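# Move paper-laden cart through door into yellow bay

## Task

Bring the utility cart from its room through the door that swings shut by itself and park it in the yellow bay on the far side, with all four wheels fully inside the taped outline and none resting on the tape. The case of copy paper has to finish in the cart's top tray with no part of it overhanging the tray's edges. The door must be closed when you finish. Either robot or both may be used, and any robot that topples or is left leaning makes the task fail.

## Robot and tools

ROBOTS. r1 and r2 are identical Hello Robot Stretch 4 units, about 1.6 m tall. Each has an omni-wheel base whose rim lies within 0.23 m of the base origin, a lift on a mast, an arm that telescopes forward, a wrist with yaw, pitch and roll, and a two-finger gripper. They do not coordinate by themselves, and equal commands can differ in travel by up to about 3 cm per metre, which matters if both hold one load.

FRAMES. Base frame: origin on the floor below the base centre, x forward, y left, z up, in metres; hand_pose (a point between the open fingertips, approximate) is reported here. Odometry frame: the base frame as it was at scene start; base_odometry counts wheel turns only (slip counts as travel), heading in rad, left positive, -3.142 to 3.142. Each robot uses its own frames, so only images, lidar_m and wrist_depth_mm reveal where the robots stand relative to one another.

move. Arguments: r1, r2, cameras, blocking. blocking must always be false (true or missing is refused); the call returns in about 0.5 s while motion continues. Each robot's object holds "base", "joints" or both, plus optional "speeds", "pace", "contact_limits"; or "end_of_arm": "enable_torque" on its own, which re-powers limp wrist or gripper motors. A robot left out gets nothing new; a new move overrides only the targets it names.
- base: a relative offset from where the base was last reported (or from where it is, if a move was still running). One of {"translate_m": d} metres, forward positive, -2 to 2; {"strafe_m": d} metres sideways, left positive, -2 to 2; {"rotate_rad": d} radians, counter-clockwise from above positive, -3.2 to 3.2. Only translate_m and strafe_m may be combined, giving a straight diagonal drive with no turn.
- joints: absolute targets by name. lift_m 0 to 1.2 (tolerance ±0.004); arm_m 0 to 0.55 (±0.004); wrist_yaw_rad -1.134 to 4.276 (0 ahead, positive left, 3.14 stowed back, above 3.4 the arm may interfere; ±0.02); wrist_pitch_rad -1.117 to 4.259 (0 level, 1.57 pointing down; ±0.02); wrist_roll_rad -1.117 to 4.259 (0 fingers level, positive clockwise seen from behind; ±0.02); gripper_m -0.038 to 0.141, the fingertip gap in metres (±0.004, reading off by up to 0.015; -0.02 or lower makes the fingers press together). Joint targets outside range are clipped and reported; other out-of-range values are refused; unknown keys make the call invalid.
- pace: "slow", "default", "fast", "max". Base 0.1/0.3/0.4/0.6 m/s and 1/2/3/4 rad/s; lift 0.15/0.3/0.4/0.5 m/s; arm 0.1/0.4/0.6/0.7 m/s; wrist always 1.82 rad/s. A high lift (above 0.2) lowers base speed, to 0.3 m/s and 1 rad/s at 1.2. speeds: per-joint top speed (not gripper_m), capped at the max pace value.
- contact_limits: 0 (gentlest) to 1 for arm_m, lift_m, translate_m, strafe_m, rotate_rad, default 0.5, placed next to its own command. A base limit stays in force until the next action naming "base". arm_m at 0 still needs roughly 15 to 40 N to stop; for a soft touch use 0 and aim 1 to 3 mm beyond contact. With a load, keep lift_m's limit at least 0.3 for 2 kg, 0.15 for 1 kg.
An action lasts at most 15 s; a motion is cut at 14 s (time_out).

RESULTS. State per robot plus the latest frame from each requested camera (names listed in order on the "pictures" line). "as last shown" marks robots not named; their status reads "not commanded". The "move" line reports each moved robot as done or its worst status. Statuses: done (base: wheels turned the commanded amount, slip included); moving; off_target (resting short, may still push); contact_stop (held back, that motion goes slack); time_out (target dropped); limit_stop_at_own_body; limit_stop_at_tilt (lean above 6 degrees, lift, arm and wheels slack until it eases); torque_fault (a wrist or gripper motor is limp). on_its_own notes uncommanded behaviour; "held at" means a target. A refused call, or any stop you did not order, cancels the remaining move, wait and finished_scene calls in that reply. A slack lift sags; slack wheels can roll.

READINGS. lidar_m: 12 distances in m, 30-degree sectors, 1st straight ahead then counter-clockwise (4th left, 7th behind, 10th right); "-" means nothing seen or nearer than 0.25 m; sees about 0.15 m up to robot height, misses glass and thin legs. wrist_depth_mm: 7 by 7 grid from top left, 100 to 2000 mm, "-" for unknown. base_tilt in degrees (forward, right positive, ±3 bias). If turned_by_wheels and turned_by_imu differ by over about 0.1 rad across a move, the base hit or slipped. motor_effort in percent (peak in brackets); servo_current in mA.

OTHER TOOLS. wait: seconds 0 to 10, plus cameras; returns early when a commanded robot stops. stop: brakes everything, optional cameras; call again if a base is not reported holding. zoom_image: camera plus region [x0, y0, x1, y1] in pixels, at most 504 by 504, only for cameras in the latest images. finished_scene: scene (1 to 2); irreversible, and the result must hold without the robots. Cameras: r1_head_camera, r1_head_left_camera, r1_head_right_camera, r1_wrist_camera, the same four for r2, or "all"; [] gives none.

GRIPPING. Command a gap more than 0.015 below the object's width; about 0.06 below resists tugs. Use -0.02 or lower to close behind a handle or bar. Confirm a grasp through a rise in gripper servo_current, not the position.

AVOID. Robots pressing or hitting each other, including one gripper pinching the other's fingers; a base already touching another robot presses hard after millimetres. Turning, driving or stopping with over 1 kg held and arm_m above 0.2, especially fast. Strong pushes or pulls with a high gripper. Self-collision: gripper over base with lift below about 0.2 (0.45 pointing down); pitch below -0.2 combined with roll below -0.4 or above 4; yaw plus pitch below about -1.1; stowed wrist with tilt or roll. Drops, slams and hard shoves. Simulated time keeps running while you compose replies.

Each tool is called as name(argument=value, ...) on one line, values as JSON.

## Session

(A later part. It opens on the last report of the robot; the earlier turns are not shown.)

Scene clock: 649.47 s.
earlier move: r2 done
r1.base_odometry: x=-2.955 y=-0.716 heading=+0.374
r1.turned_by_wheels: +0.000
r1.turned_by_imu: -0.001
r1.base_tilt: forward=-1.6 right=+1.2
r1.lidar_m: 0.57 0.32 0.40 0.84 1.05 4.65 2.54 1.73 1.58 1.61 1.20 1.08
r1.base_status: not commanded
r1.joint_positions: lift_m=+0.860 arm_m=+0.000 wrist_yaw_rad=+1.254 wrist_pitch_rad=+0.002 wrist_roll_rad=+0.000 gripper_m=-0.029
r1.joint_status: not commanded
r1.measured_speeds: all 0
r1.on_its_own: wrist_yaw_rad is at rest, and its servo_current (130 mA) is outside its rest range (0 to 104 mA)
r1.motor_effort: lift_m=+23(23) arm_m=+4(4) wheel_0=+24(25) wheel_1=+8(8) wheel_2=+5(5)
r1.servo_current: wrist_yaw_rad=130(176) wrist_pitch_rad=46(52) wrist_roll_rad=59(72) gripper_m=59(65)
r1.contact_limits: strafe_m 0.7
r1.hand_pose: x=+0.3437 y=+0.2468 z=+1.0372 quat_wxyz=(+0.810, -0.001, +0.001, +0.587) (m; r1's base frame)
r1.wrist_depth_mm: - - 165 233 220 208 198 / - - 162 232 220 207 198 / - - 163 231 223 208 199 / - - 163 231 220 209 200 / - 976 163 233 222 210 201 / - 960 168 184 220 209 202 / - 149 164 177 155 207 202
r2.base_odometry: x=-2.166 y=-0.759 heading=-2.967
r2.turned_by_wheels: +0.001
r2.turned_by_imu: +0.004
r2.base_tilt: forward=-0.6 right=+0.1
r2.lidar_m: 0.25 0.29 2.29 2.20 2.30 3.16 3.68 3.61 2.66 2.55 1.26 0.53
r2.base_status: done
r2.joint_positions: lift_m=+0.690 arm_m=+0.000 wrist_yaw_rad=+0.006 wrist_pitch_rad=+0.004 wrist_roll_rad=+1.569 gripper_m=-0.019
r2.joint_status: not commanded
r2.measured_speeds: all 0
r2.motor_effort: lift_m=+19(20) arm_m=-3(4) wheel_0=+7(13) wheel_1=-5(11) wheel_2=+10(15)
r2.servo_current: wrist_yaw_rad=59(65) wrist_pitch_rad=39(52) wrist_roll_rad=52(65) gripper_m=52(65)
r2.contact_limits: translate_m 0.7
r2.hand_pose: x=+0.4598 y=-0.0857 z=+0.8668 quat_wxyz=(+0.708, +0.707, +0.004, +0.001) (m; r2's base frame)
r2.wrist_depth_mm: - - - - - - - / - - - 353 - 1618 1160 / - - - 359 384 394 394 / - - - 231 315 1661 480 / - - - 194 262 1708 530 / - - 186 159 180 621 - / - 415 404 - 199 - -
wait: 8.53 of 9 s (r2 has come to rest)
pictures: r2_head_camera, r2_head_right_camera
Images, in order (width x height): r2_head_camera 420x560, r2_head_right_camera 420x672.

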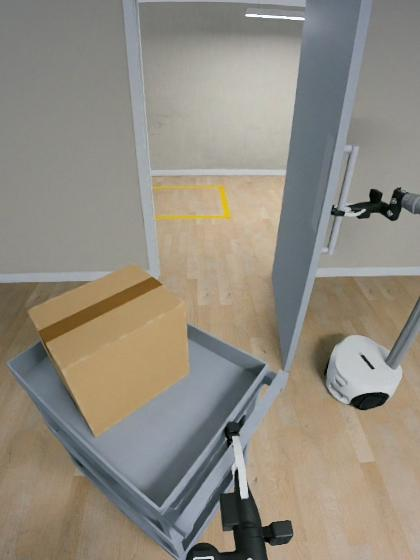

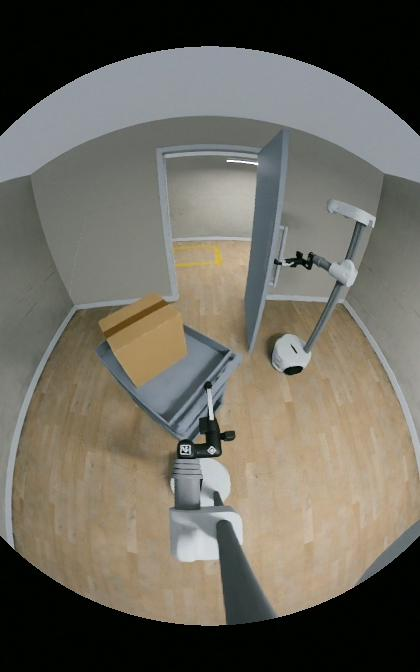

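move(blocking=false, cameras=[], r2={"base":{"translate_m":-1.3},"pace":"slow","contact_limits":{"translate_m":0.7}})

wait(seconds=10, cameras=[])

wait(seconds=6, cameras=["r2_head_camera","r2_head_right_camera"])

Scene clock: 655.97 s.
move: r2 moving
r1.base_odometry: x=-2.955 y=-0.716 heading=+0.374
r1.turned_by_wheels: +0.000
r1.turned_by_imu: +0.000
r1.base_tilt: forward=-1.6 right=+1.2
r1.lidar_m: 0.54 0.33 0.40 0.86 1.05 4.67 2.56 1.72 1.58 1.59 1.19 1.09
r1.base_status: not commanded
r1.joint_positions: lift_m=+0.860 arm_m=+0.000 wrist_yaw_rad=+1.254 wrist_pitch_rad=+0.002 wrist_roll_rad=+0.000 gripper_m=-0.029
r1.joint_status: not commanded
r1.measured_speeds: all 0
r1.motor_effort: lift_m=+23(23) arm_m=+4(4) wheel_0=+24(24) wheel_1=+8(8) wheel_2=+5(5)
r1.servo_current: wrist_yaw_rad=137(156) wrist_pitch_rad=39(46) wrist_roll_rad=52(59) gripper_m=52(65)
r1.contact_limits: strafe_m 0.7
r1.hand_pose: x=+0.3437 y=+0.2468 z=+1.0372 quat_wxyz=(+0.810, -0.001, +0.001, +0.587) (m; r1's base frame)
r1.wrist_depth_mm: - - 165 232 220 208 198 / - - 161 231 220 207 198 / - - 163 232 222 208 198 / - - 163 232 222 209 200 / - 991 163 232 222 210 201 / - 946 168 184 220 211 201 / - 150 164 177 155 207 201
r2.base_odometry: x=-2.154 y=-0.757 heading=-2.967
r2.turned_by_wheels: +0.000
r2.turned_by_imu: +0.001
r2.base_tilt: forward=-0.7 right=+0.0
r2.lidar_m: 0.25 0.27 2.30 2.18 2.30 3.16 3.65 3.61 2.66 2.53 1.31 0.49
r2.base_status: translate_m moving
r2.joint_positions: lift_m=+0.690 arm_m=+0.000 wrist_yaw_rad=+0.006 wrist_pitch_rad=+0.004 wrist_roll_rad=+1.569 gripper_m=-0.019
r2.joint_status: not commanded
r2.measured_speeds: translate_m=-0.050 strafe_m=+0.000 rotate_rad=-0.002 lift_m=+0.000 arm_m=+0.000 wrist_yaw_rad=+0.000 wrist_pitch_rad=+0.000 wrist_roll_rad=+0.000
r2.motor_effort: lift_m=+19(19) arm_m=-3(4) wheel_0=-1(4) wheel_1=-5(7) wheel_2=+14(17)
r2.servo_current: wrist_yaw_rad=52(52) wrist_pitch_rad=46(52) wrist_roll_rad=59(59) gripper_m=59(65)
r2.contact_limits: translate_m 0.7
r2.hand_pose: x=+0.4598 y=-0.0857 z=+0.8668 quat_wxyz=(+0.708, +0.707, +0.004, +0.001) (m; r2's base frame)
r2.wrist_depth_mm: - - 1042 - - - 1098 / - - - 345 - 1537 1160 / - - - 353 384 397 397 / - - - 221 315 1708 480 / - - - 194 259 1708 539 / - - 186 159 178 640 - / - 413 407 - 204 - -
pictures: none
No camera images: "cameras" was empty.

Scene clock: 665.97 s.
earlier move: r2 moving
r1.base_odometry: x=-2.955 y=-0.716 heading=+0.374
r1.turned_by_wheels: +0.000
r1.turned_by_imu: -0.001
r1.base_tilt: forward=-1.6 right=+1.2
r1.lidar_m: 0.57 0.31 0.39 3.18 1.34 2.13 2.58 1.71 1.59 1.61 1.19 1.10
r1.base_status: not commanded
r1.joint_positions: lift_m=+0.860 arm_m=+0.000 wrist_yaw_rad=+1.254 wrist_pitch_rad=+0.002 wrist_roll_rad=+0.000 gripper_m=-0.029
r1.joint_status: not commanded
r1.measured_speeds: all 0
r1.motor_effort: lift_m=+23(23) arm_m=+4(4) wheel_0=+24(25) wheel_1=+8(8) wheel_2=+5(5)
r1.servo_current: wrist_yaw_rad=150(169) wrist_pitch_rad=39(52) wrist_roll_rad=46(78) gripper_m=59(65)
r1.contact_limits: strafe_m 0.7
r1.hand_pose: x=+0.3437 y=+0.2468 z=+1.0372 quat_wxyz=(+0.810, -0.001, +0.001, +0.587) (m; r1's base frame)
r1.wrist_depth_mm: - - 164 233 220 208 198 / - - 161 231 220 207 198 / - - 163 231 222 207 200 / - - 163 231 221 208 200 / - - 163 232 221 209 200 / - - 168 185 220 209 201 / - 154 172 177 155 206 202
r2.base_odometry: x=-1.181 y=-0.586 heading=-2.967
r2.turned_by_wheels: -0.001
r2.turned_by_imu: -0.001
r2.base_tilt: forward=-0.7 right=+0.1
r2.lidar_m: 0.32 0.31 2.32 2.20 2.27 2.67 2.58 2.69 2.63 2.52 2.66 0.47
r2.base_status: translate_m moving
r2.joint_positions: lift_m=+0.690 arm_m=+0.000 wrist_yaw_rad=+0.000 wrist_pitch_rad=+0.004 wrist_roll_rad=+1.569 gripper_m=-0.019
r2.joint_status: not commanded
r2.measured_speeds: translate_m=-0.100 strafe_m=+0.001 rotate_rad=+0.005 lift_m=+0.000 arm_m=+0.000 wrist_yaw_rad=+0.000 wrist_pitch_rad=+0.000 wrist_roll_rad=+0.000
r2.motor_effort: lift_m=+19(20) arm_m=-3(4) wheel_0=-6(14) wheel_1=-7(9) wheel_2=+9(17)
r2.servo_current: wrist_yaw_rad=46(59) wrist_pitch_rad=46(52) wrist_roll_rad=46(65) gripper_m=59(65)
r2.contact_limits: translate_m 0.7
r2.hand_pose: x=+0.4593 y=-0.0874 z=+0.8668 quat_wxyz=(+0.708, +0.707, +0.002, -0.002) (m; r2's base frame)
r2.wrist_depth_mm: - - - 276 1708 1397 1078 / - - - 235 325 347 349 / - - - 212 286 1661 500 / - - - 200 260 1661 - / - - 452 186 242 820 - / - 439 185 169 181 - - / - 421 421 - 216 - -
wait: 10.00 s; no rest
pictures: none
No camera images: "cameras" was empty.

Scene clock: 669.73 s.
earlier move: r2 done
r1.base_odometry: x=-2.955 y=-0.716 heading=+0.374
r1.turned_by_wheels: +0.000
r1.turned_by_imu: +0.000
r1.base_tilt: forward=-1.6 right=+1.2
r1.lidar_m: 0.55 0.33 0.38 3.19 1.54 1.90 2.58 1.74 1.60 1.60 1.18 1.10
r1.base_status: not commanded
r1.joint_positions: lift_m=+0.860 arm_m=+0.000 wrist_yaw_rad=+1.254 wrist_pitch_rad=+0.002 wrist_roll_rad=+0.000 gripper_m=-0.029
r1.joint_status: not commanded
r1.measured_speeds: all 0
r1.on_its_own: wrist_yaw_rad is at rest, and its servo_current (150 mA) is outside its rest range (0 to 104 mA)
r1.motor_effort: lift_m=+23(23) arm_m=+4(4) wheel_0=+24(25) wheel_1=+8(8) wheel_2=+5(5)
r1.servo_current: wrist_yaw_rad=150(176) wrist_pitch_rad=46(52) wrist_roll_rad=39(78) gripper_m=65(65)
r1.contact_limits: strafe_m 0.7
r1.hand_pose: x=+0.3437 y=+0.2468 z=+1.0372 quat_wxyz=(+0.810, -0.001, +0.001, +0.587) (m; r1's base frame)
r1.wrist_depth_mm: - - 164 232 220 208 198 / - - 162 231 220 207 198 / - - 164 233 221 208 200 / - - 163 232 221 209 200 / - - 163 232 221 209 200 / - - 168 185 221 209 201 / - 155 172 178 156 206 202
r2.base_odometry: x=-0.886 y=-0.534 heading=-2.967
r2.turned_by_wheels: +0.000
r2.turned_by_imu: +0.000
r2.base_tilt: forward=-0.7 right=+0.1
r2.lidar_m: 0.31 0.32 2.30 2.18 2.25 2.38 2.27 2.37 2.63 2.54 2.64 0.46
r2.base_status: done
r2.joint_positions: lift_m=+0.690 arm_m=+0.000 wrist_yaw_rad=+0.000 wrist_pitch_rad=+0.004 wrist_roll_rad=+1.569 gripper_m=-0.019
r2.joint_status: not commanded
r2.measured_speeds: all 0
r2.motor_effort: lift_m=+19(20) arm_m=-3(4) wheel_0=-5(14) wheel_1=-5(9) wheel_2=+7(17)
r2.servo_current: wrist_yaw_rad=52(65) wrist_pitch_rad=39(52) wrist_roll_rad=52(65) gripper_m=59(65)
r2.contact_limits: translate_m 0.7
r2.hand_pose: x=+0.4593 y=-0.0874 z=+0.8668 quat_wxyz=(+0.708, +0.707, +0.002, -0.002) (m; r2's base frame)
r2.wrist_depth_mm: - - - 229 306 315 315 / - - - 216 286 1708 1205 / - - - 203 268 1756 504 / - - - 190 251 809 - / - 449 445 182 240 842 - / - 439 185 171 179 - - / - 433 427 - 217 - -
wait: 3.77 of 6 s (r2 has come to rest)
pictures: r2_head_camera, r2_head_right_camera
Images, in order (width x height): r2_head_camera 420x560, r2_head_right_camera 420x672.

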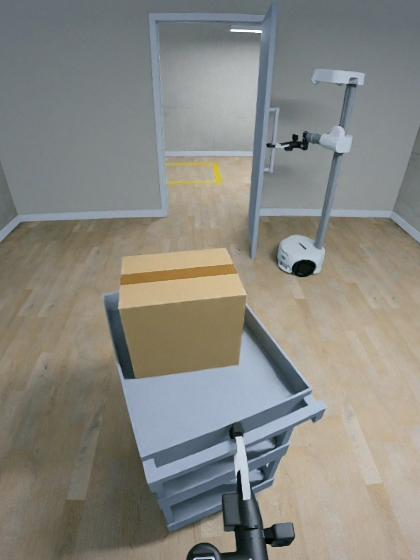

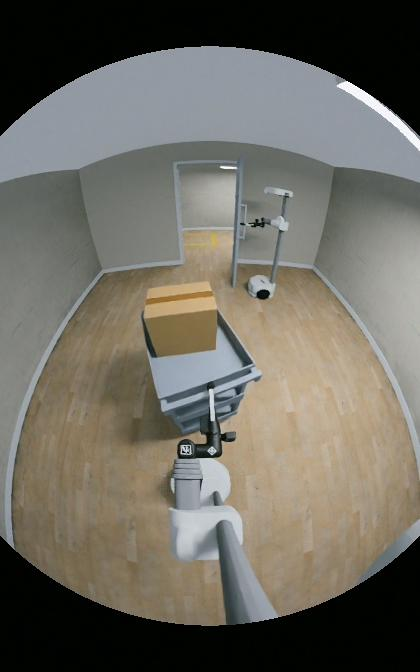

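move(blocking=false, cameras=[], r2={"base":{"translate_m":0.25,"strafe_m":0.16},"pace":"slow","contact_limits":{"translate_m":0.7}})

wait(seconds=5, cameras=["r2_head_camera"])

Scene clock: 676.17 s.
move: r2 moving
r1.base_odometry: x=-2.955 y=-0.716 heading=+0.374
r1.turned_by_wheels: +0.000
r1.turned_by_imu: +0.000
r1.base_tilt: forward=-1.6 right=+1.2
r1.lidar_m: 0.55 0.32 0.38 3.18 1.53 1.85 2.59 1.74 1.56 1.62 1.20 1.08
r1.base_status: not commanded
r1.joint_positions: lift_m=+0.860 arm_m=+0.000 wrist_yaw_rad=+1.254 wrist_pitch_rad=+0.002 wrist_roll_rad=+0.000 gripper_m=-0.029
r1.joint_status: not commanded
r1.measured_speeds: all 0
r1.motor_effort: lift_m=+23(23) arm_m=+4(4) wheel_0=+24(25) wheel_1=+8(8) wheel_2=+5(5)
r1.servo_current: wrist_yaw_rad=156(169) wrist_pitch_rad=46(46) wrist_roll_rad=46(65) gripper_m=59(65)
r1.contact_limits: strafe_m 0.7
r1.hand_pose: x=+0.3437 y=+0.2468 z=+1.0372 quat_wxyz=(+0.810, -0.001, +0.001, +0.587) (m; r1's base frame)
r1.wrist_depth_mm: - - 164 232 221 208 198 / - - 162 232 220 208 199 / - - 163 231 222 208 198 / - - 163 231 221 208 200 / - - 163 232 222 210 201 / - - 168 185 220 211 202 / - 155 172 177 156 207 202
r2.base_odometry: x=-0.896 y=-0.543 heading=-2.968
r2.turned_by_wheels: -0.001
r2.turned_by_imu: +0.000
r2.base_tilt: forward=-0.7 right=+0.1
r2.lidar_m: 0.33 0.33 2.30 2.18 2.28 2.37 2.25 2.36 2.64 2.54 2.64 0.45
r2.base_status: translate_m moving; strafe_m moving
r2.joint_positions: lift_m=+0.690 arm_m=+0.000 wrist_yaw_rad=-0.003 wrist_pitch_rad=+0.004 wrist_roll_rad=+1.569 gripper_m=-0.019
r2.joint_status: not commanded
r2.measured_speeds: translate_m=+0.048 strafe_m=+0.030 rotate_rad=+0.001 lift_m=+0.000 arm_m=+0.000 wrist_yaw_rad=-0.007 wrist_pitch_rad=+0.000 wrist_roll_rad=+0.000
r2.motor_effort: lift_m=+19(19) arm_m=-4(4) wheel_0=-7(8) wheel_1=+7(9) wheel_2=-13(15)
r2.servo_current: wrist_yaw_rad=46(52) wrist_pitch_rad=46(46) wrist_roll_rad=46(52) gripper_m=59(65)
r2.contact_limits: translate_m 0.7
r2.hand_pose: x=+0.4590 y=-0.0883 z=+0.8668 quat_wxyz=(+0.708, +0.707, +0.000, -0.003) (m; r2's base frame)
r2.wrist_depth_mm: - - - 233 309 314 314 / - - - 217 289 1576 1138 / - - - 204 270 1708 - / - - - 190 253 809 - / - 449 445 181 240 831 - / - 442 185 169 180 - - / - 433 427 - 216 - -
pictures: none
No camera images: "cameras" was empty.

Scene clock: 679.80 s.
earlier move: r2 done
r1.base_odometry: x=-2.955 y=-0.716 heading=+0.374
r1.turned_by_wheels: +0.000
r1.turned_by_imu: +0.000
r1.base_tilt: forward=-1.6 right=+1.2
r1.lidar_m: 0.54 0.33 0.39 3.17 1.39 4.65 2.58 1.74 1.59 1.62 1.18 1.10
r1.base_status: not commanded
r1.joint_positions: lift_m=+0.860 arm_m=+0.000 wrist_yaw_rad=+1.254 wrist_pitch_rad=+0.002 wrist_roll_rad=+0.000 gripper_m=-0.029
r1.joint_status: not commanded
r1.measured_speeds: all 0
r1.on_its_own: wrist_yaw_rad is at rest, and its servo_current (169 mA) is outside its rest range (0 to 104 mA)
r1.motor_effort: lift_m=+23(23) arm_m=+4(4) wheel_0=+24(25) wheel_1=+8(8) wheel_2=+5(5)
r1.servo_current: wrist_yaw_rad=169(182) wrist_pitch_rad=33(52) wrist_roll_rad=39(72) gripper_m=59(65)
r1.contact_limits: strafe_m 0.7
r1.hand_pose: x=+0.3437 y=+0.2468 z=+1.0372 quat_wxyz=(+0.810, -0.001, +0.001, +0.587) (m; r1's base frame)
r1.wrist_depth_mm: - - 165 233 220 207 198 / - - 162 232 220 208 199 / - - 163 231 222 208 199 / - - 163 232 221 208 200 / - - 163 232 221 209 201 / - - 167 184 221 210 201 / - 155 172 178 156 206 202
r2.base_odometry: x=-1.105 y=-0.735 heading=-2.968
r2.turned_by_wheels: +0.001
r2.turned_by_imu: +0.000
r2.base_tilt: forward=-0.7 right=+0.1
r2.lidar_m: 0.34 0.34 2.14 2.04 2.10 2.64 2.53 2.65 2.83 2.69 2.84 0.43
r2.base_status: done
r2.joint_positions: lift_m=+0.690 arm_m=+0.000 wrist_yaw_rad=-0.005 wrist_pitch_rad=+0.004 wrist_roll_rad=+1.569 gripper_m=-0.019
r2.joint_status: not commanded
r2.measured_speeds: all 0
r2.motor_effort: lift_m=+19(19) arm_m=-3(4) wheel_0=-2(14) wheel_1=+5(9) wheel_2=-8(18)
r2.servo_current: wrist_yaw_rad=52(78) wrist_pitch_rad=39(52) wrist_roll_rad=52(65) gripper_m=59(72)
r2.contact_limits: translate_m 0.7
r2.hand_pose: x=+0.4588 y=-0.0889 z=+0.8668 quat_wxyz=(+0.708, +0.707, +0.000, -0.003) (m; r2's base frame)
r2.wrist_depth_mm: - - - 210 279 303 303 / - - - 200 268 1618 1160 / - - - 192 256 1661 - / - - 445 185 246 809 - / - 442 442 179 236 831 - / - 442 185 172 180 - - / - 439 439 - 223 - -
wait: 3.63 of 5 s (r2 has come to rest)
pictures: r2_head_camera
Images, in order (width x height): r2_head_camera 420x560.

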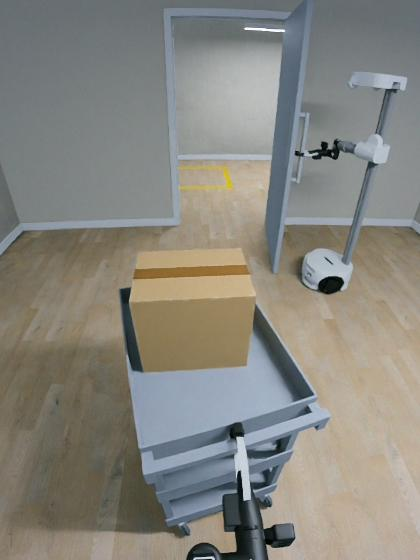

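move(blocking=false, cameras=[], r2={"base":{"translate_m":0.12,"strafe_m":0.2},"pace":"slow","contact_limits":{"translate_m":0.7}})

wait(seconds=5, cameras=["r2_head_camera"])

Scene clock: 684.37 s.
move: r2 moving
r1.base_odometry: x=-2.955 y=-0.716 heading=+0.374
r1.turned_by_wheels: +0.000
r1.turned_by_imu: +0.000
r1.base_tilt: forward=-1.7 right=+1.2
r1.lidar_m: 0.55 0.33 0.39 3.20 1.41 4.67 2.56 1.74 1.58 1.59 1.19 1.09
r1.base_status: not commanded
r1.joint_positions: lift_m=+0.860 arm_m=+0.000 wrist_yaw_rad=+1.254 wrist_pitch_rad=+0.002 wrist_roll_rad=+0.000 gripper_m=-0.029
r1.joint_status: not commanded
r1.measured_speeds: all 0
r1.motor_effort: lift_m=+23(23) arm_m=+4(4) wheel_0=+24(24) wheel_1=+8(8) wheel_2=+4(5)
r1.servo_current: wrist_yaw_rad=137(169) wrist_pitch_rad=39(46) wrist_roll_rad=59(59) gripper_m=59(65)
r1.contact_limits: strafe_m 0.7
r1.hand_pose: x=+0.3437 y=+0.2468 z=+1.0372 quat_wxyz=(+0.810, -0.001, +0.001, +0.587) (m; r1's base frame)
r1.wrist_depth_mm: - - 164 232 220 208 198 / - - 162 231 220 207 198 / - - 163 232 223 208 200 / - - 163 231 222 209 200 / - - 163 232 223 210 201 / - - 168 184 221 210 201 / - 155 172 177 156 207 202
r2.base_odometry: x=-1.109 y=-0.746 heading=-2.969
r2.turned_by_wheels: -0.001
r2.turned_by_imu: -0.001
r2.base_tilt: forward=-0.7 right=+0.1
r2.lidar_m: 0.33 0.35 2.14 2.02 2.11 2.64 2.53 2.63 2.84 2.69 2.82 0.44
r2.base_status: translate_m moving; strafe_m moving
r2.joint_positions: lift_m=+0.690 arm_m=+0.000 wrist_yaw_rad=-0.005 wrist_pitch_rad=+0.004 wrist_roll_rad=+1.569 gripper_m=-0.019
r2.joint_status: not commanded
r2.measured_speeds: translate_m=+0.025 strafe_m=+0.041 rotate_rad=+0.002 lift_m=+0.000 arm_m=+0.000 wrist_yaw_rad=+0.000 wrist_pitch_rad=+0.000 wrist_roll_rad=+0.000
r2.motor_effort: lift_m=+19(19) arm_m=-3(4) wheel_0=-9(9) wheel_1=+8(10) wheel_2=-13(15)
r2.servo_current: wrist_yaw_rad=46(59) wrist_pitch_rad=46(46) wrist_roll_rad=39(59) gripper_m=59(65)
r2.contact_limits: translate_m 0.7
r2.hand_pose: x=+0.4588 y=-0.0889 z=+0.8668 quat_wxyz=(+0.708, +0.707, +0.000, -0.003) (m; r2's base frame)
r2.wrist_depth_mm: - - - 211 282 306 304 / - - - 202 268 1661 1138 / - - - 192 256 1661 - / - - 452 184 247 820 - / - 445 445 179 237 831 - / - 442 185 170 181 - - / - 442 442 - 221 - -
pictures: none
No camera images: "cameras" was empty.

Scene clock: 687.47 s.
earlier move: r2 done
r1.base_odometry: x=-2.955 y=-0.716 heading=+0.374
r1.turned_by_wheels: +0.000
r1.turned_by_imu: +0.000
r1.base_tilt: forward=-1.6 right=+1.2
r1.lidar_m: 0.55 0.32 0.38 1.56 1.38 4.67 2.58 1.73 1.59 1.61 1.20 1.10
r1.base_status: not commanded
r1.joint_positions: lift_m=+0.860 arm_m=+0.000 wrist_yaw_rad=+1.254 wrist_pitch_rad=+0.002 wrist_roll_rad=+0.000 gripper_m=-0.029
r1.joint_status: not commanded
r1.measured_speeds: all 0
r1.on_its_own: wrist_yaw_rad is at rest, and its servo_current (169 mA) is outside its rest range (0 to 104 mA)
r1.motor_effort: lift_m=+23(23) arm_m=+4(4) wheel_0=+24(25) wheel_1=+8(8) wheel_2=+5(5)
r1.servo_current: wrist_yaw_rad=169(182) wrist_pitch_rad=46(52) wrist_roll_rad=46(72) gripper_m=52(72)
r1.contact_limits: strafe_m 0.7
r1.hand_pose: x=+0.3437 y=+0.2468 z=+1.0372 quat_wxyz=(+0.810, -0.001, +0.001, +0.587) (m; r1's base frame)
r1.wrist_depth_mm: - - 164 234 220 207 198 / - - 162 232 220 208 198 / - - 163 232 222 208 200 / - - 163 231 222 209 200 / - - 163 232 222 210 200 / - - 167 184 221 210 201 / - 155 172 178 156 206 201
r2.base_odometry: x=-1.188 y=-0.952 heading=-2.968
r2.turned_by_wheels: +0.000
r2.turned_by_imu: +0.000
r2.base_tilt: forward=-0.6 right=+0.0
r2.lidar_m: 0.39 0.40 1.95 1.84 1.90 2.66 2.63 2.74 3.03 2.89 3.03 0.42
r2.base_status: done
r2.joint_positions: lift_m=+0.690 arm_m=+0.000 wrist_yaw_rad=-0.007 wrist_pitch_rad=+0.004 wrist_roll_rad=+1.569 gripper_m=-0.019
r2.joint_status: not commanded
r2.measured_speeds: all 0
r2.motor_effort: lift_m=+19(19) arm_m=-3(4) wheel_0=-6(13) wheel_1=+3(10) wheel_2=-7(15)
r2.servo_current: wrist_yaw_rad=46(65) wrist_pitch_rad=46(52) wrist_roll_rad=52(65) gripper_m=59(65)
r2.contact_limits: translate_m 0.7
r2.hand_pose: x=+0.4587 y=-0.0893 z=+0.8668 quat_wxyz=(+0.708, +0.707, -0.001, -0.004) (m; r2's base frame)
r2.wrist_depth_mm: - - - 186 250 1618 1160 / - - - 183 246 1618 530 / - - - 181 242 809 - / - 442 439 178 237 842 - / - 449 445 176 235 842 - / - 455 185 172 181 - - / - - 466 - 228 - -
wait: 3.10 of 5 s (r2 has come to rest)
pictures: r2_head_camera
Images, in order (width x height): r2_head_camera 420x560.

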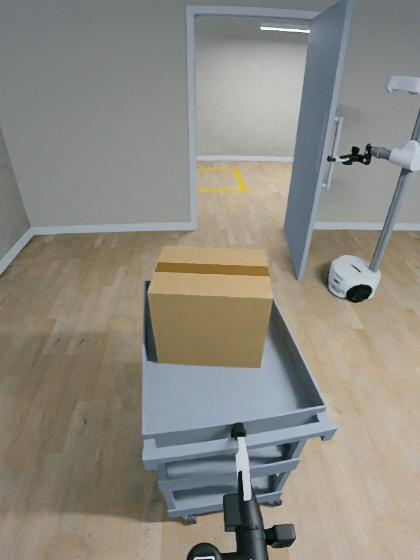

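move(blocking=false, cameras=[], r2={"base":{"translate_m":0.08,"strafe_m":0.22},"pace":"slow","contact_limits":{"translate_m":0.7}})

wait(seconds=5, cameras=["r2_head_camera"])

Scene clock: 694.07 s.
move: r2 moving
r1.base_odometry: x=-2.955 y=-0.716 heading=+0.374
r1.turned_by_wheels: +0.000
r1.turned_by_imu: +0.000
r1.base_tilt: forward=-1.6 right=+1.2
r1.lidar_m: 0.55 0.33 0.40 1.54 1.40 4.67 2.60 1.72 1.60 1.60 1.18 1.09
r1.base_status: not commanded
r1.joint_positions: lift_m=+0.860 arm_m=+0.000 wrist_yaw_rad=+1.254 wrist_pitch_rad=+0.002 wrist_roll_rad=+0.000 gripper_m=-0.029
r1.joint_status: not commanded
r1.measured_speeds: all 0
r1.motor_effort: lift_m=+23(23) arm_m=+4(4) wheel_0=+24(25) wheel_1=+8(8) wheel_2=+5(5)
r1.servo_current: wrist_yaw_rad=150(176) wrist_pitch_rad=33(46) wrist_roll_rad=33(59) gripper_m=59(65)
r1.contact_limits: strafe_m 0.7
r1.hand_pose: x=+0.3437 y=+0.2468 z=+1.0372 quat_wxyz=(+0.810, -0.001, +0.001, +0.587) (m; r1's base frame)
r1.wrist_depth_mm: - - 164 233 220 207 198 / - - 162 233 220 208 198 / - - 163 232 221 208 200 / - - 163 231 220 208 200 / - - 163 232 223 210 201 / - - 168 185 221 209 201 / - 155 172 177 156 206 202
r2.base_odometry: x=-1.191 y=-0.965 heading=-2.970
r2.turned_by_wheels: -0.001
r2.turned_by_imu: -0.001
r2.base_tilt: forward=-0.7 right=+0.1
r2.lidar_m: 0.38 0.37 1.92 1.84 1.91 2.64 2.64 2.76 3.01 2.91 3.04 0.39
r2.base_status: translate_m moving; strafe_m moving
r2.joint_positions: lift_m=+0.690 arm_m=+0.000 wrist_yaw_rad=-0.007 wrist_pitch_rad=+0.004 wrist_roll_rad=+1.569 gripper_m=-0.019
r2.joint_status: not commanded
r2.measured_speeds: translate_m=+0.017 strafe_m=+0.047 rotate_rad=-0.001 lift_m=+0.000 arm_m=+0.000 wrist_yaw_rad=+0.000 wrist_pitch_rad=+0.000 wrist_roll_rad=+0.000
r2.motor_effort: lift_m=+19(19) arm_m=-3(4) wheel_0=-11(12) wheel_1=+6(9) wheel_2=-12(12)
r2.servo_current: wrist_yaw_rad=52(65) wrist_pitch_rad=39(46) wrist_roll_rad=39(59) gripper_m=52(65)
r2.contact_limits: translate_m 0.7
r2.hand_pose: x=+0.4587 y=-0.0893 z=+0.8668 quat_wxyz=(+0.708, +0.707, -0.001, -0.004) (m; r2's base frame)
r2.wrist_depth_mm: - - - 186 251 1618 1160 / - - - 184 245 1661 530 / - - - 181 242 798 - / - 442 439 178 238 842 - / - 452 449 175 235 831 - / - 459 186 172 180 - - / - 469 469 - 228 - -
pictures: none
No camera images: "cameras" was empty.

Scene clock: 697.17 s.
earlier move: r2 done
r1.base_odometry: x=-2.955 y=-0.716 heading=+0.374
r1.turned_by_wheels: +0.000
r1.turned_by_imu: +0.000
r1.base_tilt: forward=-1.6 right=+1.2
r1.lidar_m: 0.56 0.33 0.39 1.44 1.41 4.66 2.58 1.75 1.59 1.62 1.20 1.08
r1.base_status: not commanded
r1.joint_positions: lift_m=+0.860 arm_m=+0.000 wrist_yaw_rad=+1.254 wrist_pitch_rad=+0.002 wrist_roll_rad=+0.000 gripper_m=-0.029
r1.joint_status: not commanded
r1.measured_speeds: all 0
r1.on_its_own: wrist_yaw_rad is at rest, and its servo_current (143 mA) is outside its rest range (0 to 104 mA)
r1.motor_effort: lift_m=+23(23) arm_m=+4(4) wheel_0=+24(25) wheel_1=+8(8) wheel_2=+5(5)
r1.servo_current: wrist_yaw_rad=143(176) wrist_pitch_rad=39(52) wrist_roll_rad=52(72) gripper_m=59(65)
r1.contact_limits: strafe_m 0.7
r1.hand_pose: x=+0.3437 y=+0.2468 z=+1.0372 quat_wxyz=(+0.810, -0.001, +0.001, +0.587) (m; r1's base frame)
r1.wrist_depth_mm: - - 164 232 220 208 198 / - - 163 232 220 207 198 / - - 163 232 221 208 200 / - - 163 231 221 209 200 / 1464 - 163 231 222 208 200 / - - 168 184 221 211 201 / - 154 172 178 155 206 202
r2.base_odometry: x=-1.229 y=-1.182 heading=-2.969
r2.turned_by_wheels: +0.000
r2.turned_by_imu: +0.000
r2.base_tilt: forward=-0.6 right=+0.1
r2.lidar_m: 0.41 0.43 1.70 1.62 1.69 2.34 2.73 2.83 3.25 3.11 3.26 0.41
r2.base_status: done
r2.joint_positions: lift_m=+0.690 arm_m=+0.000 wrist_yaw_rad=-0.007 wrist_pitch_rad=+0.004 wrist_roll_rad=+1.569 gripper_m=-0.019
r2.joint_status: not commanded
r2.measured_speeds: all 0
r2.motor_effort: lift_m=+19(19) arm_m=-3(4) wheel_0=-8(15) wheel_1=+4(9) wheel_2=-6(12)
r2.servo_current: wrist_yaw_rad=65(65) wrist_pitch_rad=39(52) wrist_roll_rad=52(65) gripper_m=59(65)
r2.contact_limits: translate_m 0.7
r2.hand_pose: x=+0.4587 y=-0.0893 z=+0.8668 quat_wxyz=(+0.708, +0.707, -0.001, -0.004) (m; r2's base frame)
r2.wrist_depth_mm: - - - 158 213 1499 - / - - - 160 219 750 - / - 421 415 163 222 820 - / - 445 445 166 227 831 - / - 477 466 170 230 - - / - - 185 171 180 - - / - - - - - 1576 480
wait: 3.10 of 5 s (r2 has come to rest)
pictures: r2_head_camera
Images, in order (width x height): r2_head_camera 420x560.

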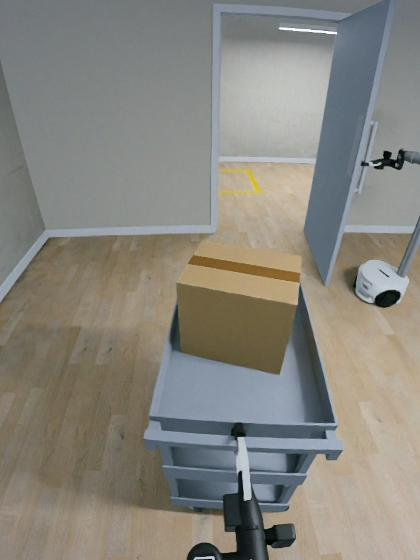

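move(blocking=false, cameras=[], r2={"base":{"translate_m":-0.1,"strafe_m":0.3},"pace":"slow","contact_limits":{"translate_m":0.7}})

wait(seconds=5, cameras=["r2_head_camera"])

Scene clock: 705.07 s.
move: r2 moving
r1.base_odometry: x=-2.955 y=-0.716 heading=+0.374
r1.turned_by_wheels: +0.000
r1.turned_by_imu: +0.000
r1.base_tilt: forward=-1.6 right=+1.2
r1.lidar_m: 0.51 0.33 0.39 1.49 1.43 4.65 2.57 1.74 1.59 1.60 1.19 1.09
r1.base_status: not commanded
r1.joint_positions: lift_m=+0.860 arm_m=+0.000 wrist_yaw_rad=+1.254 wrist_pitch_rad=+0.002 wrist_roll_rad=+0.000 gripper_m=-0.029
r1.joint_status: not commanded
r1.measured_speeds: all 0
r1.motor_effort: lift_m=+23(23) arm_m=+4(4) wheel_0=+24(25) wheel_1=+8(8) wheel_2=+5(5)
r1.servo_current: wrist_yaw_rad=156(163) wrist_pitch_rad=33(46) wrist_roll_rad=39(65) gripper_m=59(65)
r1.contact_limits: strafe_m 0.7
r1.hand_pose: x=+0.3437 y=+0.2468 z=+1.0372 quat_wxyz=(+0.810, -0.001, +0.001, +0.587) (m; r1's base frame)
r1.wrist_depth_mm: - - 164 233 220 208 199 / - - 161 232 220 207 199 / - - 163 232 223 208 199 / - - 163 231 221 209 200 / 1464 - 163 232 221 210 202 / - - 168 184 220 210 202 / - 154 173 178 155 206 201
r2.base_odometry: x=-1.224 y=-1.194 heading=-2.969
r2.turned_by_wheels: +0.000
r2.turned_by_imu: +0.001
r2.base_tilt: forward=-0.6 right=+0.0
r2.lidar_m: 0.40 0.45 1.69 1.60 1.67 2.31 2.74 2.83 3.27 3.13 3.26 0.43
r2.base_status: translate_m moving; strafe_m moving
r2.joint_positions: lift_m=+0.690 arm_m=+0.000 wrist_yaw_rad=-0.005 wrist_pitch_rad=+0.004 wrist_roll_rad=+1.569 gripper_m=-0.019
r2.joint_status: not commanded
r2.measured_speeds: translate_m=-0.015 strafe_m=+0.046 rotate_rad=+0.002 lift_m=+0.000 arm_m=+0.000 wrist_yaw_rad=+0.025 wrist_pitch_rad=+0.000 wrist_roll_rad=+0.000
r2.motor_effort: lift_m=+19(19) arm_m=-3(4) wheel_0=-12(16) wheel_1=+4(6) wheel_2=+9(9)
r2.servo_current: wrist_yaw_rad=52(59) wrist_pitch_rad=46(46) wrist_roll_rad=46(52) gripper_m=59(65)
r2.contact_limits: translate_m 0.7
r2.hand_pose: x=+0.4588 y=-0.0890 z=+0.8668 quat_wxyz=(+0.708, +0.707, +0.000, -0.004) (m; r2's base frame)
r2.wrist_depth_mm: - - - 154 211 1537 - / - - - 158 217 809 - / - 427 418 161 221 809 - / - 452 445 165 226 820 - / - 480 469 169 231 - - / - - 185 171 180 - - / - - - - 240 1576 496
pictures: none
No camera images: "cameras" was empty.

Scene clock: 709.00 s.
earlier move: r2 done
r1.base_odometry: x=-2.955 y=-0.716 heading=+0.374
r1.turned_by_wheels: +0.000
r1.turned_by_imu: +0.000
r1.base_tilt: forward=-1.6 right=+1.2
r1.lidar_m: 0.56 0.33 0.38 1.72 1.68 4.67 2.57 1.70 1.58 1.61 1.19 1.10
r1.base_status: not commanded
r1.joint_positions: lift_m=+0.860 arm_m=+0.000 wrist_yaw_rad=+1.254 wrist_pitch_rad=+0.002 wrist_roll_rad=+0.000 gripper_m=-0.029
r1.joint_status: not commanded
r1.measured_speeds: all 0
r1.on_its_own: wrist_yaw_rad is at rest, and its servo_current (143 mA) is outside its rest range (0 to 104 mA)
r1.motor_effort: lift_m=+23(23) arm_m=+4(4) wheel_0=+24(25) wheel_1=+8(8) wheel_2=+4(5)
r1.servo_current: wrist_yaw_rad=143(169) wrist_pitch_rad=39(52) wrist_roll_rad=52(72) gripper_m=65(65)
r1.contact_limits: strafe_m 0.7
r1.hand_pose: x=+0.3437 y=+0.2468 z=+1.0372 quat_wxyz=(+0.810, -0.001, +0.001, +0.587) (m; r1's base frame)
r1.wrist_depth_mm: - - 164 233 221 208 198 / - - 162 231 220 207 199 / - - 163 232 221 208 200 / - - 163 231 221 209 200 / 1576 - 163 232 223 210 200 / - - 168 184 220 209 201 / - 155 173 177 156 206 202
r2.base_odometry: x=-1.080 y=-1.460 heading=-2.969
r2.turned_by_wheels: +0.000
r2.turned_by_imu: +0.000
r2.base_tilt: forward=-0.6 right=+0.0
r2.lidar_m: 0.44 1.93 1.40 1.32 1.37 1.92 2.63 2.73 3.55 3.41 2.68 0.37
r2.base_status: done
r2.joint_positions: lift_m=+0.690 arm_m=+0.000 wrist_yaw_rad=+0.000 wrist_pitch_rad=+0.004 wrist_roll_rad=+1.569 gripper_m=-0.019
r2.joint_status: not commanded
r2.measured_speeds: all 0
r2.motor_effort: lift_m=+19(20) arm_m=-3(4) wheel_0=-5(16) wheel_1=+3(7) wheel_2=+8(12)
r2.servo_current: wrist_yaw_rad=46(59) wrist_pitch_rad=39(52) wrist_roll_rad=33(65) gripper_m=59(65)
r2.contact_limits: translate_m 0.7
r2.hand_pose: x=+0.4593 y=-0.0875 z=+0.8668 quat_wxyz=(+0.708, +0.707, +0.001, -0.002) (m; r2's base frame)
r2.wrist_depth_mm: - 343 345 104 161 - - / - 375 377 115 174 - - / - 430 424 123 188 - - / - - 488 134 204 - - / - - - 150 224 1708 - / - - 185 164 179 1499 480 / - - - - - 1708 1160
wait: 3.93 of 5 s (r2 has come to rest)
pictures: r2_head_camera
Images, in order (width x height): r2_head_camera 420x560.

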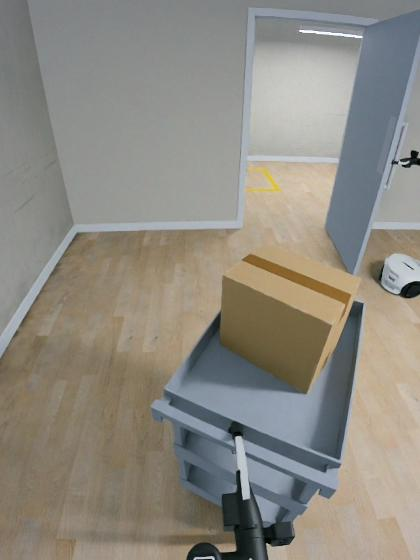

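move(blocking=false, cameras=[], r2={"base":{"translate_m":0.65,"strafe_m":-0.27},"pace":"slow","contact_limits":{"translate_m":0.7}})

wait(seconds=9, cameras=["r2_head_camera"])

Scene clock: 715.00 s.
move: r2 moving
r1.base_odometry: x=-2.955 y=-0.716 heading=+0.374
r1.turned_by_wheels: +0.000
r1.turned_by_imu: +0.000
r1.base_tilt: forward=-1.6 right=+1.2
r1.lidar_m: 0.55 0.34 0.36 1.74 1.66 4.68 2.60 1.73 1.59 1.61 1.19 1.10
r1.base_status: not commanded
r1.joint_positions: lift_m=+0.860 arm_m=+0.000 wrist_yaw_rad=+1.254 wrist_pitch_rad=+0.002 wrist_roll_rad=+0.000 gripper_m=-0.029
r1.joint_status: not commanded
r1.measured_speeds: all 0
r1.motor_effort: lift_m=+23(23) arm_m=+4(4) wheel_0=+24(25) wheel_1=+8(8) wheel_2=+5(5)
r1.servo_current: wrist_yaw_rad=150(176) wrist_pitch_rad=46(46) wrist_roll_rad=52(65) gripper_m=52(65)
r1.contact_limits: strafe_m 0.7
r1.hand_pose: x=+0.3437 y=+0.2468 z=+1.0372 quat_wxyz=(+0.810, -0.001, +0.001, +0.587) (m; r1's base frame)
r1.wrist_depth_mm: - - 165 232 220 207 198 / - - 162 231 220 207 200 / - - 164 231 222 208 199 / - - 163 231 222 208 200 / 1661 - 163 232 223 209 200 / - - 167 184 222 210 202 / - 155 172 178 155 208 202
r2.base_odometry: x=-1.092 y=-1.458 heading=-2.968
r2.turned_by_wheels: +0.000
r2.turned_by_imu: +0.001
r2.base_tilt: forward=-0.7 right=+0.0
r2.lidar_m: 0.43 1.94 1.40 1.32 1.36 1.92 2.62 2.76 3.56 3.40 2.64 0.36
r2.base_status: translate_m moving; strafe_m moving
r2.joint_positions: lift_m=+0.690 arm_m=+0.000 wrist_yaw_rad=+0.000 wrist_pitch_rad=+0.004 wrist_roll_rad=+1.569 gripper_m=-0.019
r2.joint_status: not commanded
r2.measured_speeds: translate_m=+0.049 strafe_m=-0.020 rotate_rad=+0.002 lift_m=+0.000 arm_m=+0.000 wrist_yaw_rad=+0.000 wrist_pitch_rad=+0.000 wrist_roll_rad=+0.000
r2.motor_effort: lift_m=+19(19) arm_m=-3(4) wheel_0=+11(11) wheel_1=+7(7) wheel_2=-14(14)
r2.servo_current: wrist_yaw_rad=52(59) wrist_pitch_rad=39(46) wrist_roll_rad=52(59) gripper_m=52(65)
r2.contact_limits: translate_m 0.7
r2.hand_pose: x=+0.4593 y=-0.0875 z=+0.8668 quat_wxyz=(+0.708, +0.707, +0.001, -0.002) (m; r2's base frame)
r2.wrist_depth_mm: - 343 336 103 158 - - / - 373 375 110 170 - - / - 427 424 117 185 - - / - - 488 130 202 - - / - - - 146 221 1708 - / - - 186 160 180 1537 480 / - - - - 272 1708 1182
pictures: none
No camera images: "cameras" was empty.

Scene clock: 722.73 s.
earlier move: r2 done
r1.base_odometry: x=-2.955 y=-0.716 heading=+0.374
r1.turned_by_wheels: +0.000
r1.turned_by_imu: +0.000
r1.base_tilt: forward=-1.6 right=+1.3
r1.lidar_m: 0.54 0.33 0.39 1.06 1.43 4.65 2.58 1.73 1.56 1.61 1.21 1.09
r1.base_status: not commanded
r1.joint_positions: lift_m=+0.860 arm_m=+0.000 wrist_yaw_rad=+1.254 wrist_pitch_rad=+0.002 wrist_roll_rad=+0.000 gripper_m=-0.029
r1.joint_status: not commanded
r1.measured_speeds: all 0
r1.on_its_own: wrist_yaw_rad is at rest, and its servo_current (156 mA) is outside its rest range (0 to 104 mA)
r1.motor_effort: lift_m=+23(23) arm_m=+4(4) wheel_0=+24(25) wheel_1=+8(8) wheel_2=+5(5)
r1.servo_current: wrist_yaw_rad=156(176) wrist_pitch_rad=39(52) wrist_roll_rad=46(65) gripper_m=59(65)
r1.contact_limits: strafe_m 0.7
r1.hand_pose: x=+0.3437 y=+0.2468 z=+1.0372 quat_wxyz=(+0.810, -0.001, +0.001, +0.587) (m; r1's base frame)
r1.wrist_depth_mm: - - 165 233 221 208 198 / - - 162 231 220 207 199 / - - 163 232 221 208 200 / - - 163 231 220 208 199 / 1118 1182 163 232 221 210 201 / - - 163 185 220 210 201 / 904 149 163 177 156 207 202
r2.base_odometry: x=-1.766 y=-1.307 heading=-2.968
r2.turned_by_wheels: +0.000
r2.turned_by_imu: +0.005
r2.base_tilt: forward=-0.7 right=+0.1
r2.lidar_m: 0.42 2.28 1.66 1.60 1.67 2.24 3.34 3.39 3.27 3.14 1.87 0.32
r2.base_status: done
r2.joint_positions: lift_m=+0.690 arm_m=+0.000 wrist_yaw_rad=+0.004 wrist_pitch_rad=+0.004 wrist_roll_rad=+1.569 gripper_m=-0.019
r2.joint_status: not commanded
r2.measured_speeds: all 0
r2.motor_effort: lift_m=+19(20) arm_m=+4(4) wheel_0=+8(16) wheel_1=+5(8) wheel_2=-7(14)
r2.servo_current: wrist_yaw_rad=46(65) wrist_pitch_rad=39(52) wrist_roll_rad=46(65) gripper_m=59(65)
r2.contact_limits: translate_m 0.7
r2.hand_pose: x=+0.4596 y=-0.0864 z=+0.8668 quat_wxyz=(+0.708, +0.707, +0.003, +0.000) (m; r2's base frame)
r2.wrist_depth_mm: - 336 330 - 140 - - / - 373 377 - - - - / - 449 436 - 172 - - / - - 521 114 193 - - / - - - 130 215 1576 512 / - - 187 152 178 1618 469 / - - - - 355 355 370
wait: 7.73 of 9 s (r2 has come to rest)
pictures: r2_head_camera
Images, in order (width x height): r2_head_camera 420x560.

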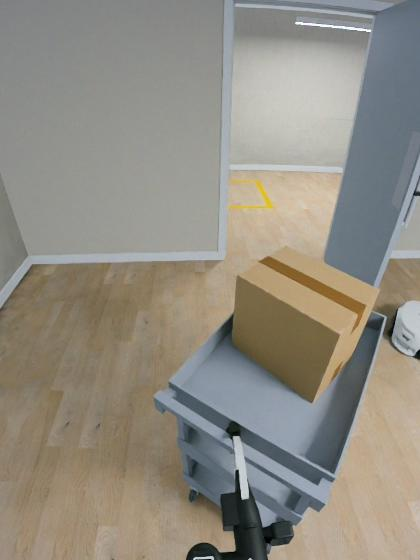

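move(blocking=false, cameras=[], r2={"base":{"translate_m":0.4,"strafe_m":-0.27},"pace":"slow","contact_limits":{"translate_m":0.7}})

wait(seconds=9, cameras=["r2_head_camera","r2_head_right_camera"])

Scene clock: 729.93 s.
move: r2 moving
r1.base_odometry: x=-2.955 y=-0.716 heading=+0.374
r1.turned_by_wheels: +0.000
r1.turned_by_imu: +0.000
r1.base_tilt: forward=-1.6 right=+1.2
r1.lidar_m: 0.56 0.33 0.38 1.06 1.44 4.65 2.56 1.71 1.58 1.61 1.20 1.08
r1.base_status: not commanded
r1.joint_positions: lift_m=+0.860 arm_m=+0.000 wrist_yaw_rad=+1.254 wrist_pitch_rad=+0.002 wrist_roll_rad=+0.000 gripper_m=-0.029
r1.joint_status: not commanded
r1.measured_speeds: all 0
r1.motor_effort: lift_m=+23(23) arm_m=+4(4) wheel_0=+24(24) wheel_1=+8(8) wheel_2=+5(5)
r1.servo_current: wrist_yaw_rad=150(169) wrist_pitch_rad=39(46) wrist_roll_rad=46(52) gripper_m=59(65)
r1.contact_limits: strafe_m 0.7
r1.hand_pose: x=+0.3437 y=+0.2468 z=+1.0372 quat_wxyz=(+0.810, -0.001, +0.001, +0.587) (m; r1's base frame)
r1.wrist_depth_mm: - - 165 233 220 207 198 / - - 162 231 220 207 198 / - - 164 231 222 208 200 / - - 163 232 220 209 200 / 1098 1182 163 232 222 209 200 / 1118 - 163 184 220 209 201 / 891 149 164 177 156 206 201
r2.base_odometry: x=-1.779 y=-1.301 heading=-2.968
r2.turned_by_wheels: +0.000
r2.turned_by_imu: +0.001
r2.base_tilt: forward=-0.7 right=+0.0
r2.lidar_m: 0.43 2.28 1.65 1.60 1.67 2.27 3.34 3.39 3.28 3.13 1.86 0.33
r2.base_status: translate_m moving; strafe_m moving
r2.joint_positions: lift_m=+0.690 arm_m=+0.000 wrist_yaw_rad=+0.004 wrist_pitch_rad=+0.004 wrist_roll_rad=+1.569 gripper_m=-0.019
r2.joint_status: not commanded
r2.measured_speeds: translate_m=+0.045 strafe_m=-0.030 rotate_rad=-0.001 lift_m=+0.000 arm_m=+0.000 wrist_yaw_rad=+0.000 wrist_pitch_rad=+0.000 wrist_roll_rad=+0.000
r2.motor_effort: lift_m=+19(19) arm_m=+4(4) wheel_0=+11(16) wheel_1=-3(6) wheel_2=-9(12)
r2.servo_current: wrist_yaw_rad=52(59) wrist_pitch_rad=46(52) wrist_roll_rad=52(59) gripper_m=59(65)
r2.contact_limits: translate_m 0.7
r2.hand_pose: x=+0.4596 y=-0.0864 z=+0.8668 quat_wxyz=(+0.708, +0.707, +0.003, +0.000) (m; r2's base frame)
r2.wrist_depth_mm: - 327 329 - 136 - - / - 373 375 - 153 - - / - 445 433 - 174 - - / - - 521 112 192 - - / - - - 125 220 1576 492 / - - - 150 178 1576 466 / - - - - 355 357 370
pictures: none
No camera images: "cameras" was empty.

Scene clock: 735.43 s.
earlier move: r2 done
r1.base_odometry: x=-2.955 y=-0.716 heading=+0.374
r1.turned_by_wheels: +0.000
r1.turned_by_imu: +0.000
r1.base_tilt: forward=-1.6 right=+1.2
r1.lidar_m: 0.55 0.35 0.39 0.70 1.43 4.67 2.56 1.74 1.58 1.61 1.18 1.10
r1.base_status: not commanded
r1.joint_positions: lift_m=+0.860 arm_m=+0.000 wrist_yaw_rad=+1.254 wrist_pitch_rad=+0.002 wrist_roll_rad=+0.000 gripper_m=-0.029
r1.joint_status: not commanded
r1.measured_speeds: all 0
r1.on_its_own: wrist_yaw_rad is at rest, and its servo_current (150 mA) is outside its rest range (0 to 104 mA)
r1.motor_effort: lift_m=+23(23) arm_m=+4(4) wheel_0=+25(25) wheel_1=+8(8) wheel_2=+5(5)
r1.servo_current: wrist_yaw_rad=150(169) wrist_pitch_rad=39(52) wrist_roll_rad=52(72) gripper_m=59(65)
r1.contact_limits: strafe_m 0.7
r1.hand_pose: x=+0.3437 y=+0.2468 z=+1.0372 quat_wxyz=(+0.810, -0.001, +0.001, +0.587) (m; r1's base frame)
r1.wrist_depth_mm: - - 165 232 220 208 198 / - - 162 232 220 208 199 / - - 164 231 222 208 200 / - - 164 231 221 208 200 / - 798 163 232 222 209 200 / - 778 168 183 221 208 202 / - 154 163 177 156 207 201
r2.base_odometry: x=-2.207 y=-1.110 heading=-2.968
r2.turned_by_wheels: +0.000
r2.turned_by_imu: +0.005
r2.base_tilt: forward=-0.7 right=+0.0
r2.lidar_m: 0.43 2.23 1.93 1.84 1.94 2.70 3.77 3.84 3.01 2.86 1.44 0.36
r2.base_status: done
r2.joint_positions: lift_m=+0.690 arm_m=+0.000 wrist_yaw_rad=+0.007 wrist_pitch_rad=+0.004 wrist_roll_rad=+1.569 gripper_m=-0.019
r2.joint_status: not commanded
r2.measured_speeds: all 0
r2.motor_effort: lift_m=+19(19) arm_m=+4(4) wheel_0=+8(18) wheel_1=-5(6) wheel_2=-3(12)
r2.servo_current: wrist_yaw_rad=52(72) wrist_pitch_rad=39(52) wrist_roll_rad=52(65) gripper_m=59(65)
r2.contact_limits: translate_m 0.7
r2.hand_pose: x=+0.4599 y=-0.0855 z=+0.8668 quat_wxyz=(+0.708, +0.707, +0.004, +0.001) (m; r2's base frame)
r2.wrist_depth_mm: - 338 332 - 152 - - / 1863 370 377 104 165 - - / 1808 436 427 112 183 - - / - 521 492 128 199 - - / - - - 139 221 1708 - / - - 182 161 178 1430 473 / - - - - - 1661 1182
wait: 5.50 of 9 s (r2 has come to rest)
pictures: r2_head_camera, r2_head_right_camera
Images, in order (width x height): r2_head_camera 420x560, r2_head_right_camera 420x672.

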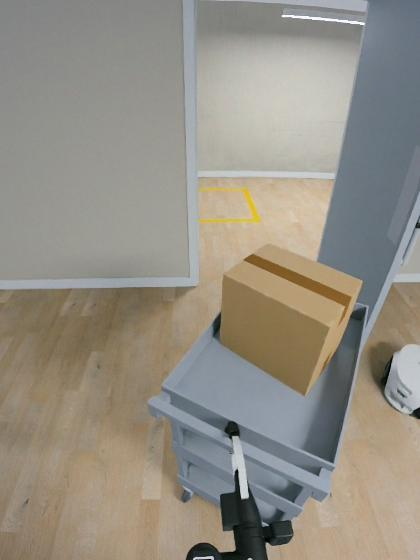

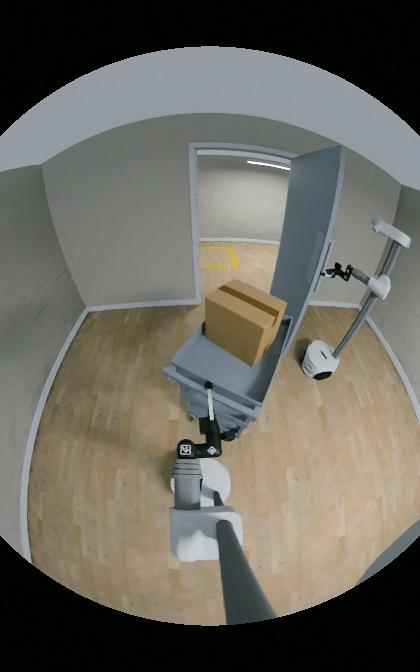

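move(blocking=false, cameras=[], r2={"base":{"translate_m":0.15,"strafe_m":-0.32},"pace":"slow","contact_limits":{"translate_m":0.7}})

wait(seconds=6, cameras=["r2_head_camera","r2_head_right_camera"])

Scene clock: 741.63 s.
move: r2 moving
r1.base_odometry: x=-2.955 y=-0.716 heading=+0.374
r1.turned_by_wheels: +0.000
r1.turned_by_imu: +0.000
r1.base_tilt: forward=-1.6 right=+1.2
r1.lidar_m: 0.56 0.35 0.37 0.67 1.41 4.67 2.57 1.72 1.59 1.61 1.17 1.09
r1.base_status: not commanded
r1.joint_positions: lift_m=+0.860 arm_m=+0.000 wrist_yaw_rad=+1.254 wrist_pitch_rad=+0.002 wrist_roll_rad=+0.000 gripper_m=-0.029
r1.joint_status: not commanded
r1.measured_speeds: all 0
r1.motor_effort: lift_m=+23(23) arm_m=+4(4) wheel_0=+24(25) wheel_1=+8(8) wheel_2=+5(5)
r1.servo_current: wrist_yaw_rad=143(156) wrist_pitch_rad=39(46) wrist_roll_rad=39(59) gripper_m=59(65)
r1.contact_limits: strafe_m 0.7
r1.hand_pose: x=+0.3437 y=+0.2468 z=+1.0372 quat_wxyz=(+0.810, -0.001, +0.001, +0.587) (m; r1's base frame)
r1.wrist_depth_mm: - - 165 232 220 208 198 / - - 162 231 220 206 199 / - - 164 232 222 208 199 / - - 163 232 221 208 200 / - 798 163 232 222 209 200 / - 768 168 185 221 209 202 / - 155 164 177 155 207 202
r2.base_odometry: x=-2.214 y=-1.100 heading=-2.968
r2.turned_by_wheels: +0.000
r2.turned_by_imu: +0.001
r2.base_tilt: forward=-0.7 right=+0.0
r2.lidar_m: 0.44 2.23 1.96 1.86 1.97 2.68 3.77 3.83 2.99 2.87 1.41 0.36
r2.base_status: translate_m moving; strafe_m moving
r2.joint_positions: lift_m=+0.690 arm_m=+0.000 wrist_yaw_rad=+0.007 wrist_pitch_rad=+0.004 wrist_roll_rad=+1.569 gripper_m=-0.019
r2.joint_status: not commanded
r2.measured_speeds: translate_m=+0.020 strafe_m=-0.044 rotate_rad=+0.001 lift_m=+0.000 arm_m=+0.000 wrist_yaw_rad=+0.000 wrist_pitch_rad=+0.000 wrist_roll_rad=+0.000
r2.motor_effort: lift_m=+19(19) arm_m=+4(4) wheel_0=+9(17) wheel_1=-5(7) wheel_2=-4(7)
r2.servo_current: wrist_yaw_rad=46(59) wrist_pitch_rad=39(52) wrist_roll_rad=39(59) gripper_m=59(59)
r2.contact_limits: translate_m 0.7
r2.hand_pose: x=+0.4599 y=-0.0855 z=+0.8668 quat_wxyz=(+0.708, +0.707, +0.004, +0.001) (m; r2's base frame)
r2.wrist_depth_mm: - 336 334 - 151 - - / - 373 375 104 165 - - / 1808 421 421 112 180 - - / - 521 492 127 198 - - / - - - 142 221 1708 - / - - 182 160 178 1499 477 / - - - - - 1661 1182
pictures: none
No camera images: "cameras" was empty.

Scene clock: 745.93 s.
earlier move: r2 done
r1.base_odometry: x=-2.955 y=-0.716 heading=+0.374
r1.turned_by_wheels: +0.000
r1.turned_by_imu: +0.000
r1.base_tilt: forward=-1.6 right=+1.2
r1.lidar_m: 0.54 0.34 0.39 0.59 1.07 4.67 2.55 1.73 1.58 1.61 1.18 1.10
r1.base_status: not commanded
r1.joint_positions: lift_m=+0.860 arm_m=+0.000 wrist_yaw_rad=+1.254 wrist_pitch_rad=+0.002 wrist_roll_rad=+0.000 gripper_m=-0.029
r1.joint_status: not commanded
r1.measured_speeds: all 0
r1.on_its_own: wrist_yaw_rad is at rest, and its servo_current (143 mA) is outside its rest range (0 to 104 mA)
r1.motor_effort: lift_m=+23(23) arm_m=+4(4) wheel_0=+25(25) wheel_1=+8(8) wheel_2=+5(5)
r1.servo_current: wrist_yaw_rad=143(189) wrist_pitch_rad=39(52) wrist_roll_rad=65(72) gripper_m=59(65)
r1.contact_limits: strafe_m 0.7
r1.hand_pose: x=+0.3437 y=+0.2468 z=+1.0372 quat_wxyz=(+0.810, -0.001, +0.001, +0.587) (m; r1's base frame)
r1.wrist_depth_mm: - - 165 232 220 208 198 / - - 162 232 220 207 198 / - - 163 231 222 208 200 / - - 163 232 221 208 200 / - 597 163 232 222 210 200 / 854 603 167 183 220 210 201 / - 155 172 178 156 207 202
r2.base_odometry: x=-2.409 y=-0.821 heading=-2.968
r2.turned_by_wheels: -0.001
r2.turned_by_imu: +0.002
r2.base_tilt: forward=-0.6 right=+0.1
r2.lidar_m: 0.42 0.47 2.29 2.19 2.29 3.15 3.93 3.63 2.66 2.55 1.07 0.42
r2.base_status: done
r2.joint_positions: lift_m=+0.690 arm_m=+0.000 wrist_yaw_rad=+0.007 wrist_pitch_rad=+0.004 wrist_roll_rad=+1.569 gripper_m=-0.019
r2.joint_status: not commanded
r2.measured_speeds: all 0
r2.motor_effort: lift_m=+19(20) arm_m=+4(4) wheel_0=+6(18) wheel_1=-4(7) wheel_2=-4(7)
r2.servo_current: wrist_yaw_rad=52(72) wrist_pitch_rad=52(52) wrist_roll_rad=59(65) gripper_m=52(65)
r2.contact_limits: translate_m 0.7
r2.hand_pose: x=+0.4599 y=-0.0855 z=+0.8668 quat_wxyz=(+0.708, +0.707, +0.004, +0.001) (m; r2's base frame)
r2.wrist_depth_mm: - - - 146 202 - - / - - 521 151 208 - - / - 415 415 156 216 - - / 1756 455 445 160 222 831 - / 1756 488 477 166 229 - - / - 504 185 171 179 - - / - - - - - 1537 488
wait: 4.30 of 6 s (r2 has come to rest)
pictures: r2_head_camera, r2_head_right_camera
Images, in order (width x height): r2_head_camera 420x560, r2_head_right_camera 420x672.

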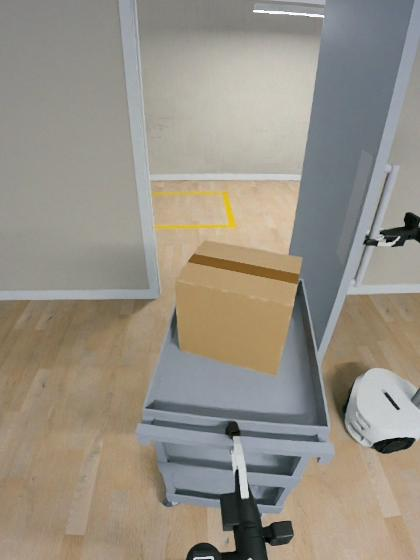

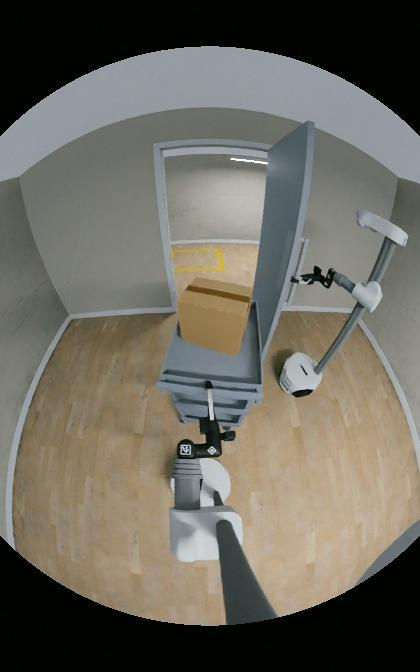

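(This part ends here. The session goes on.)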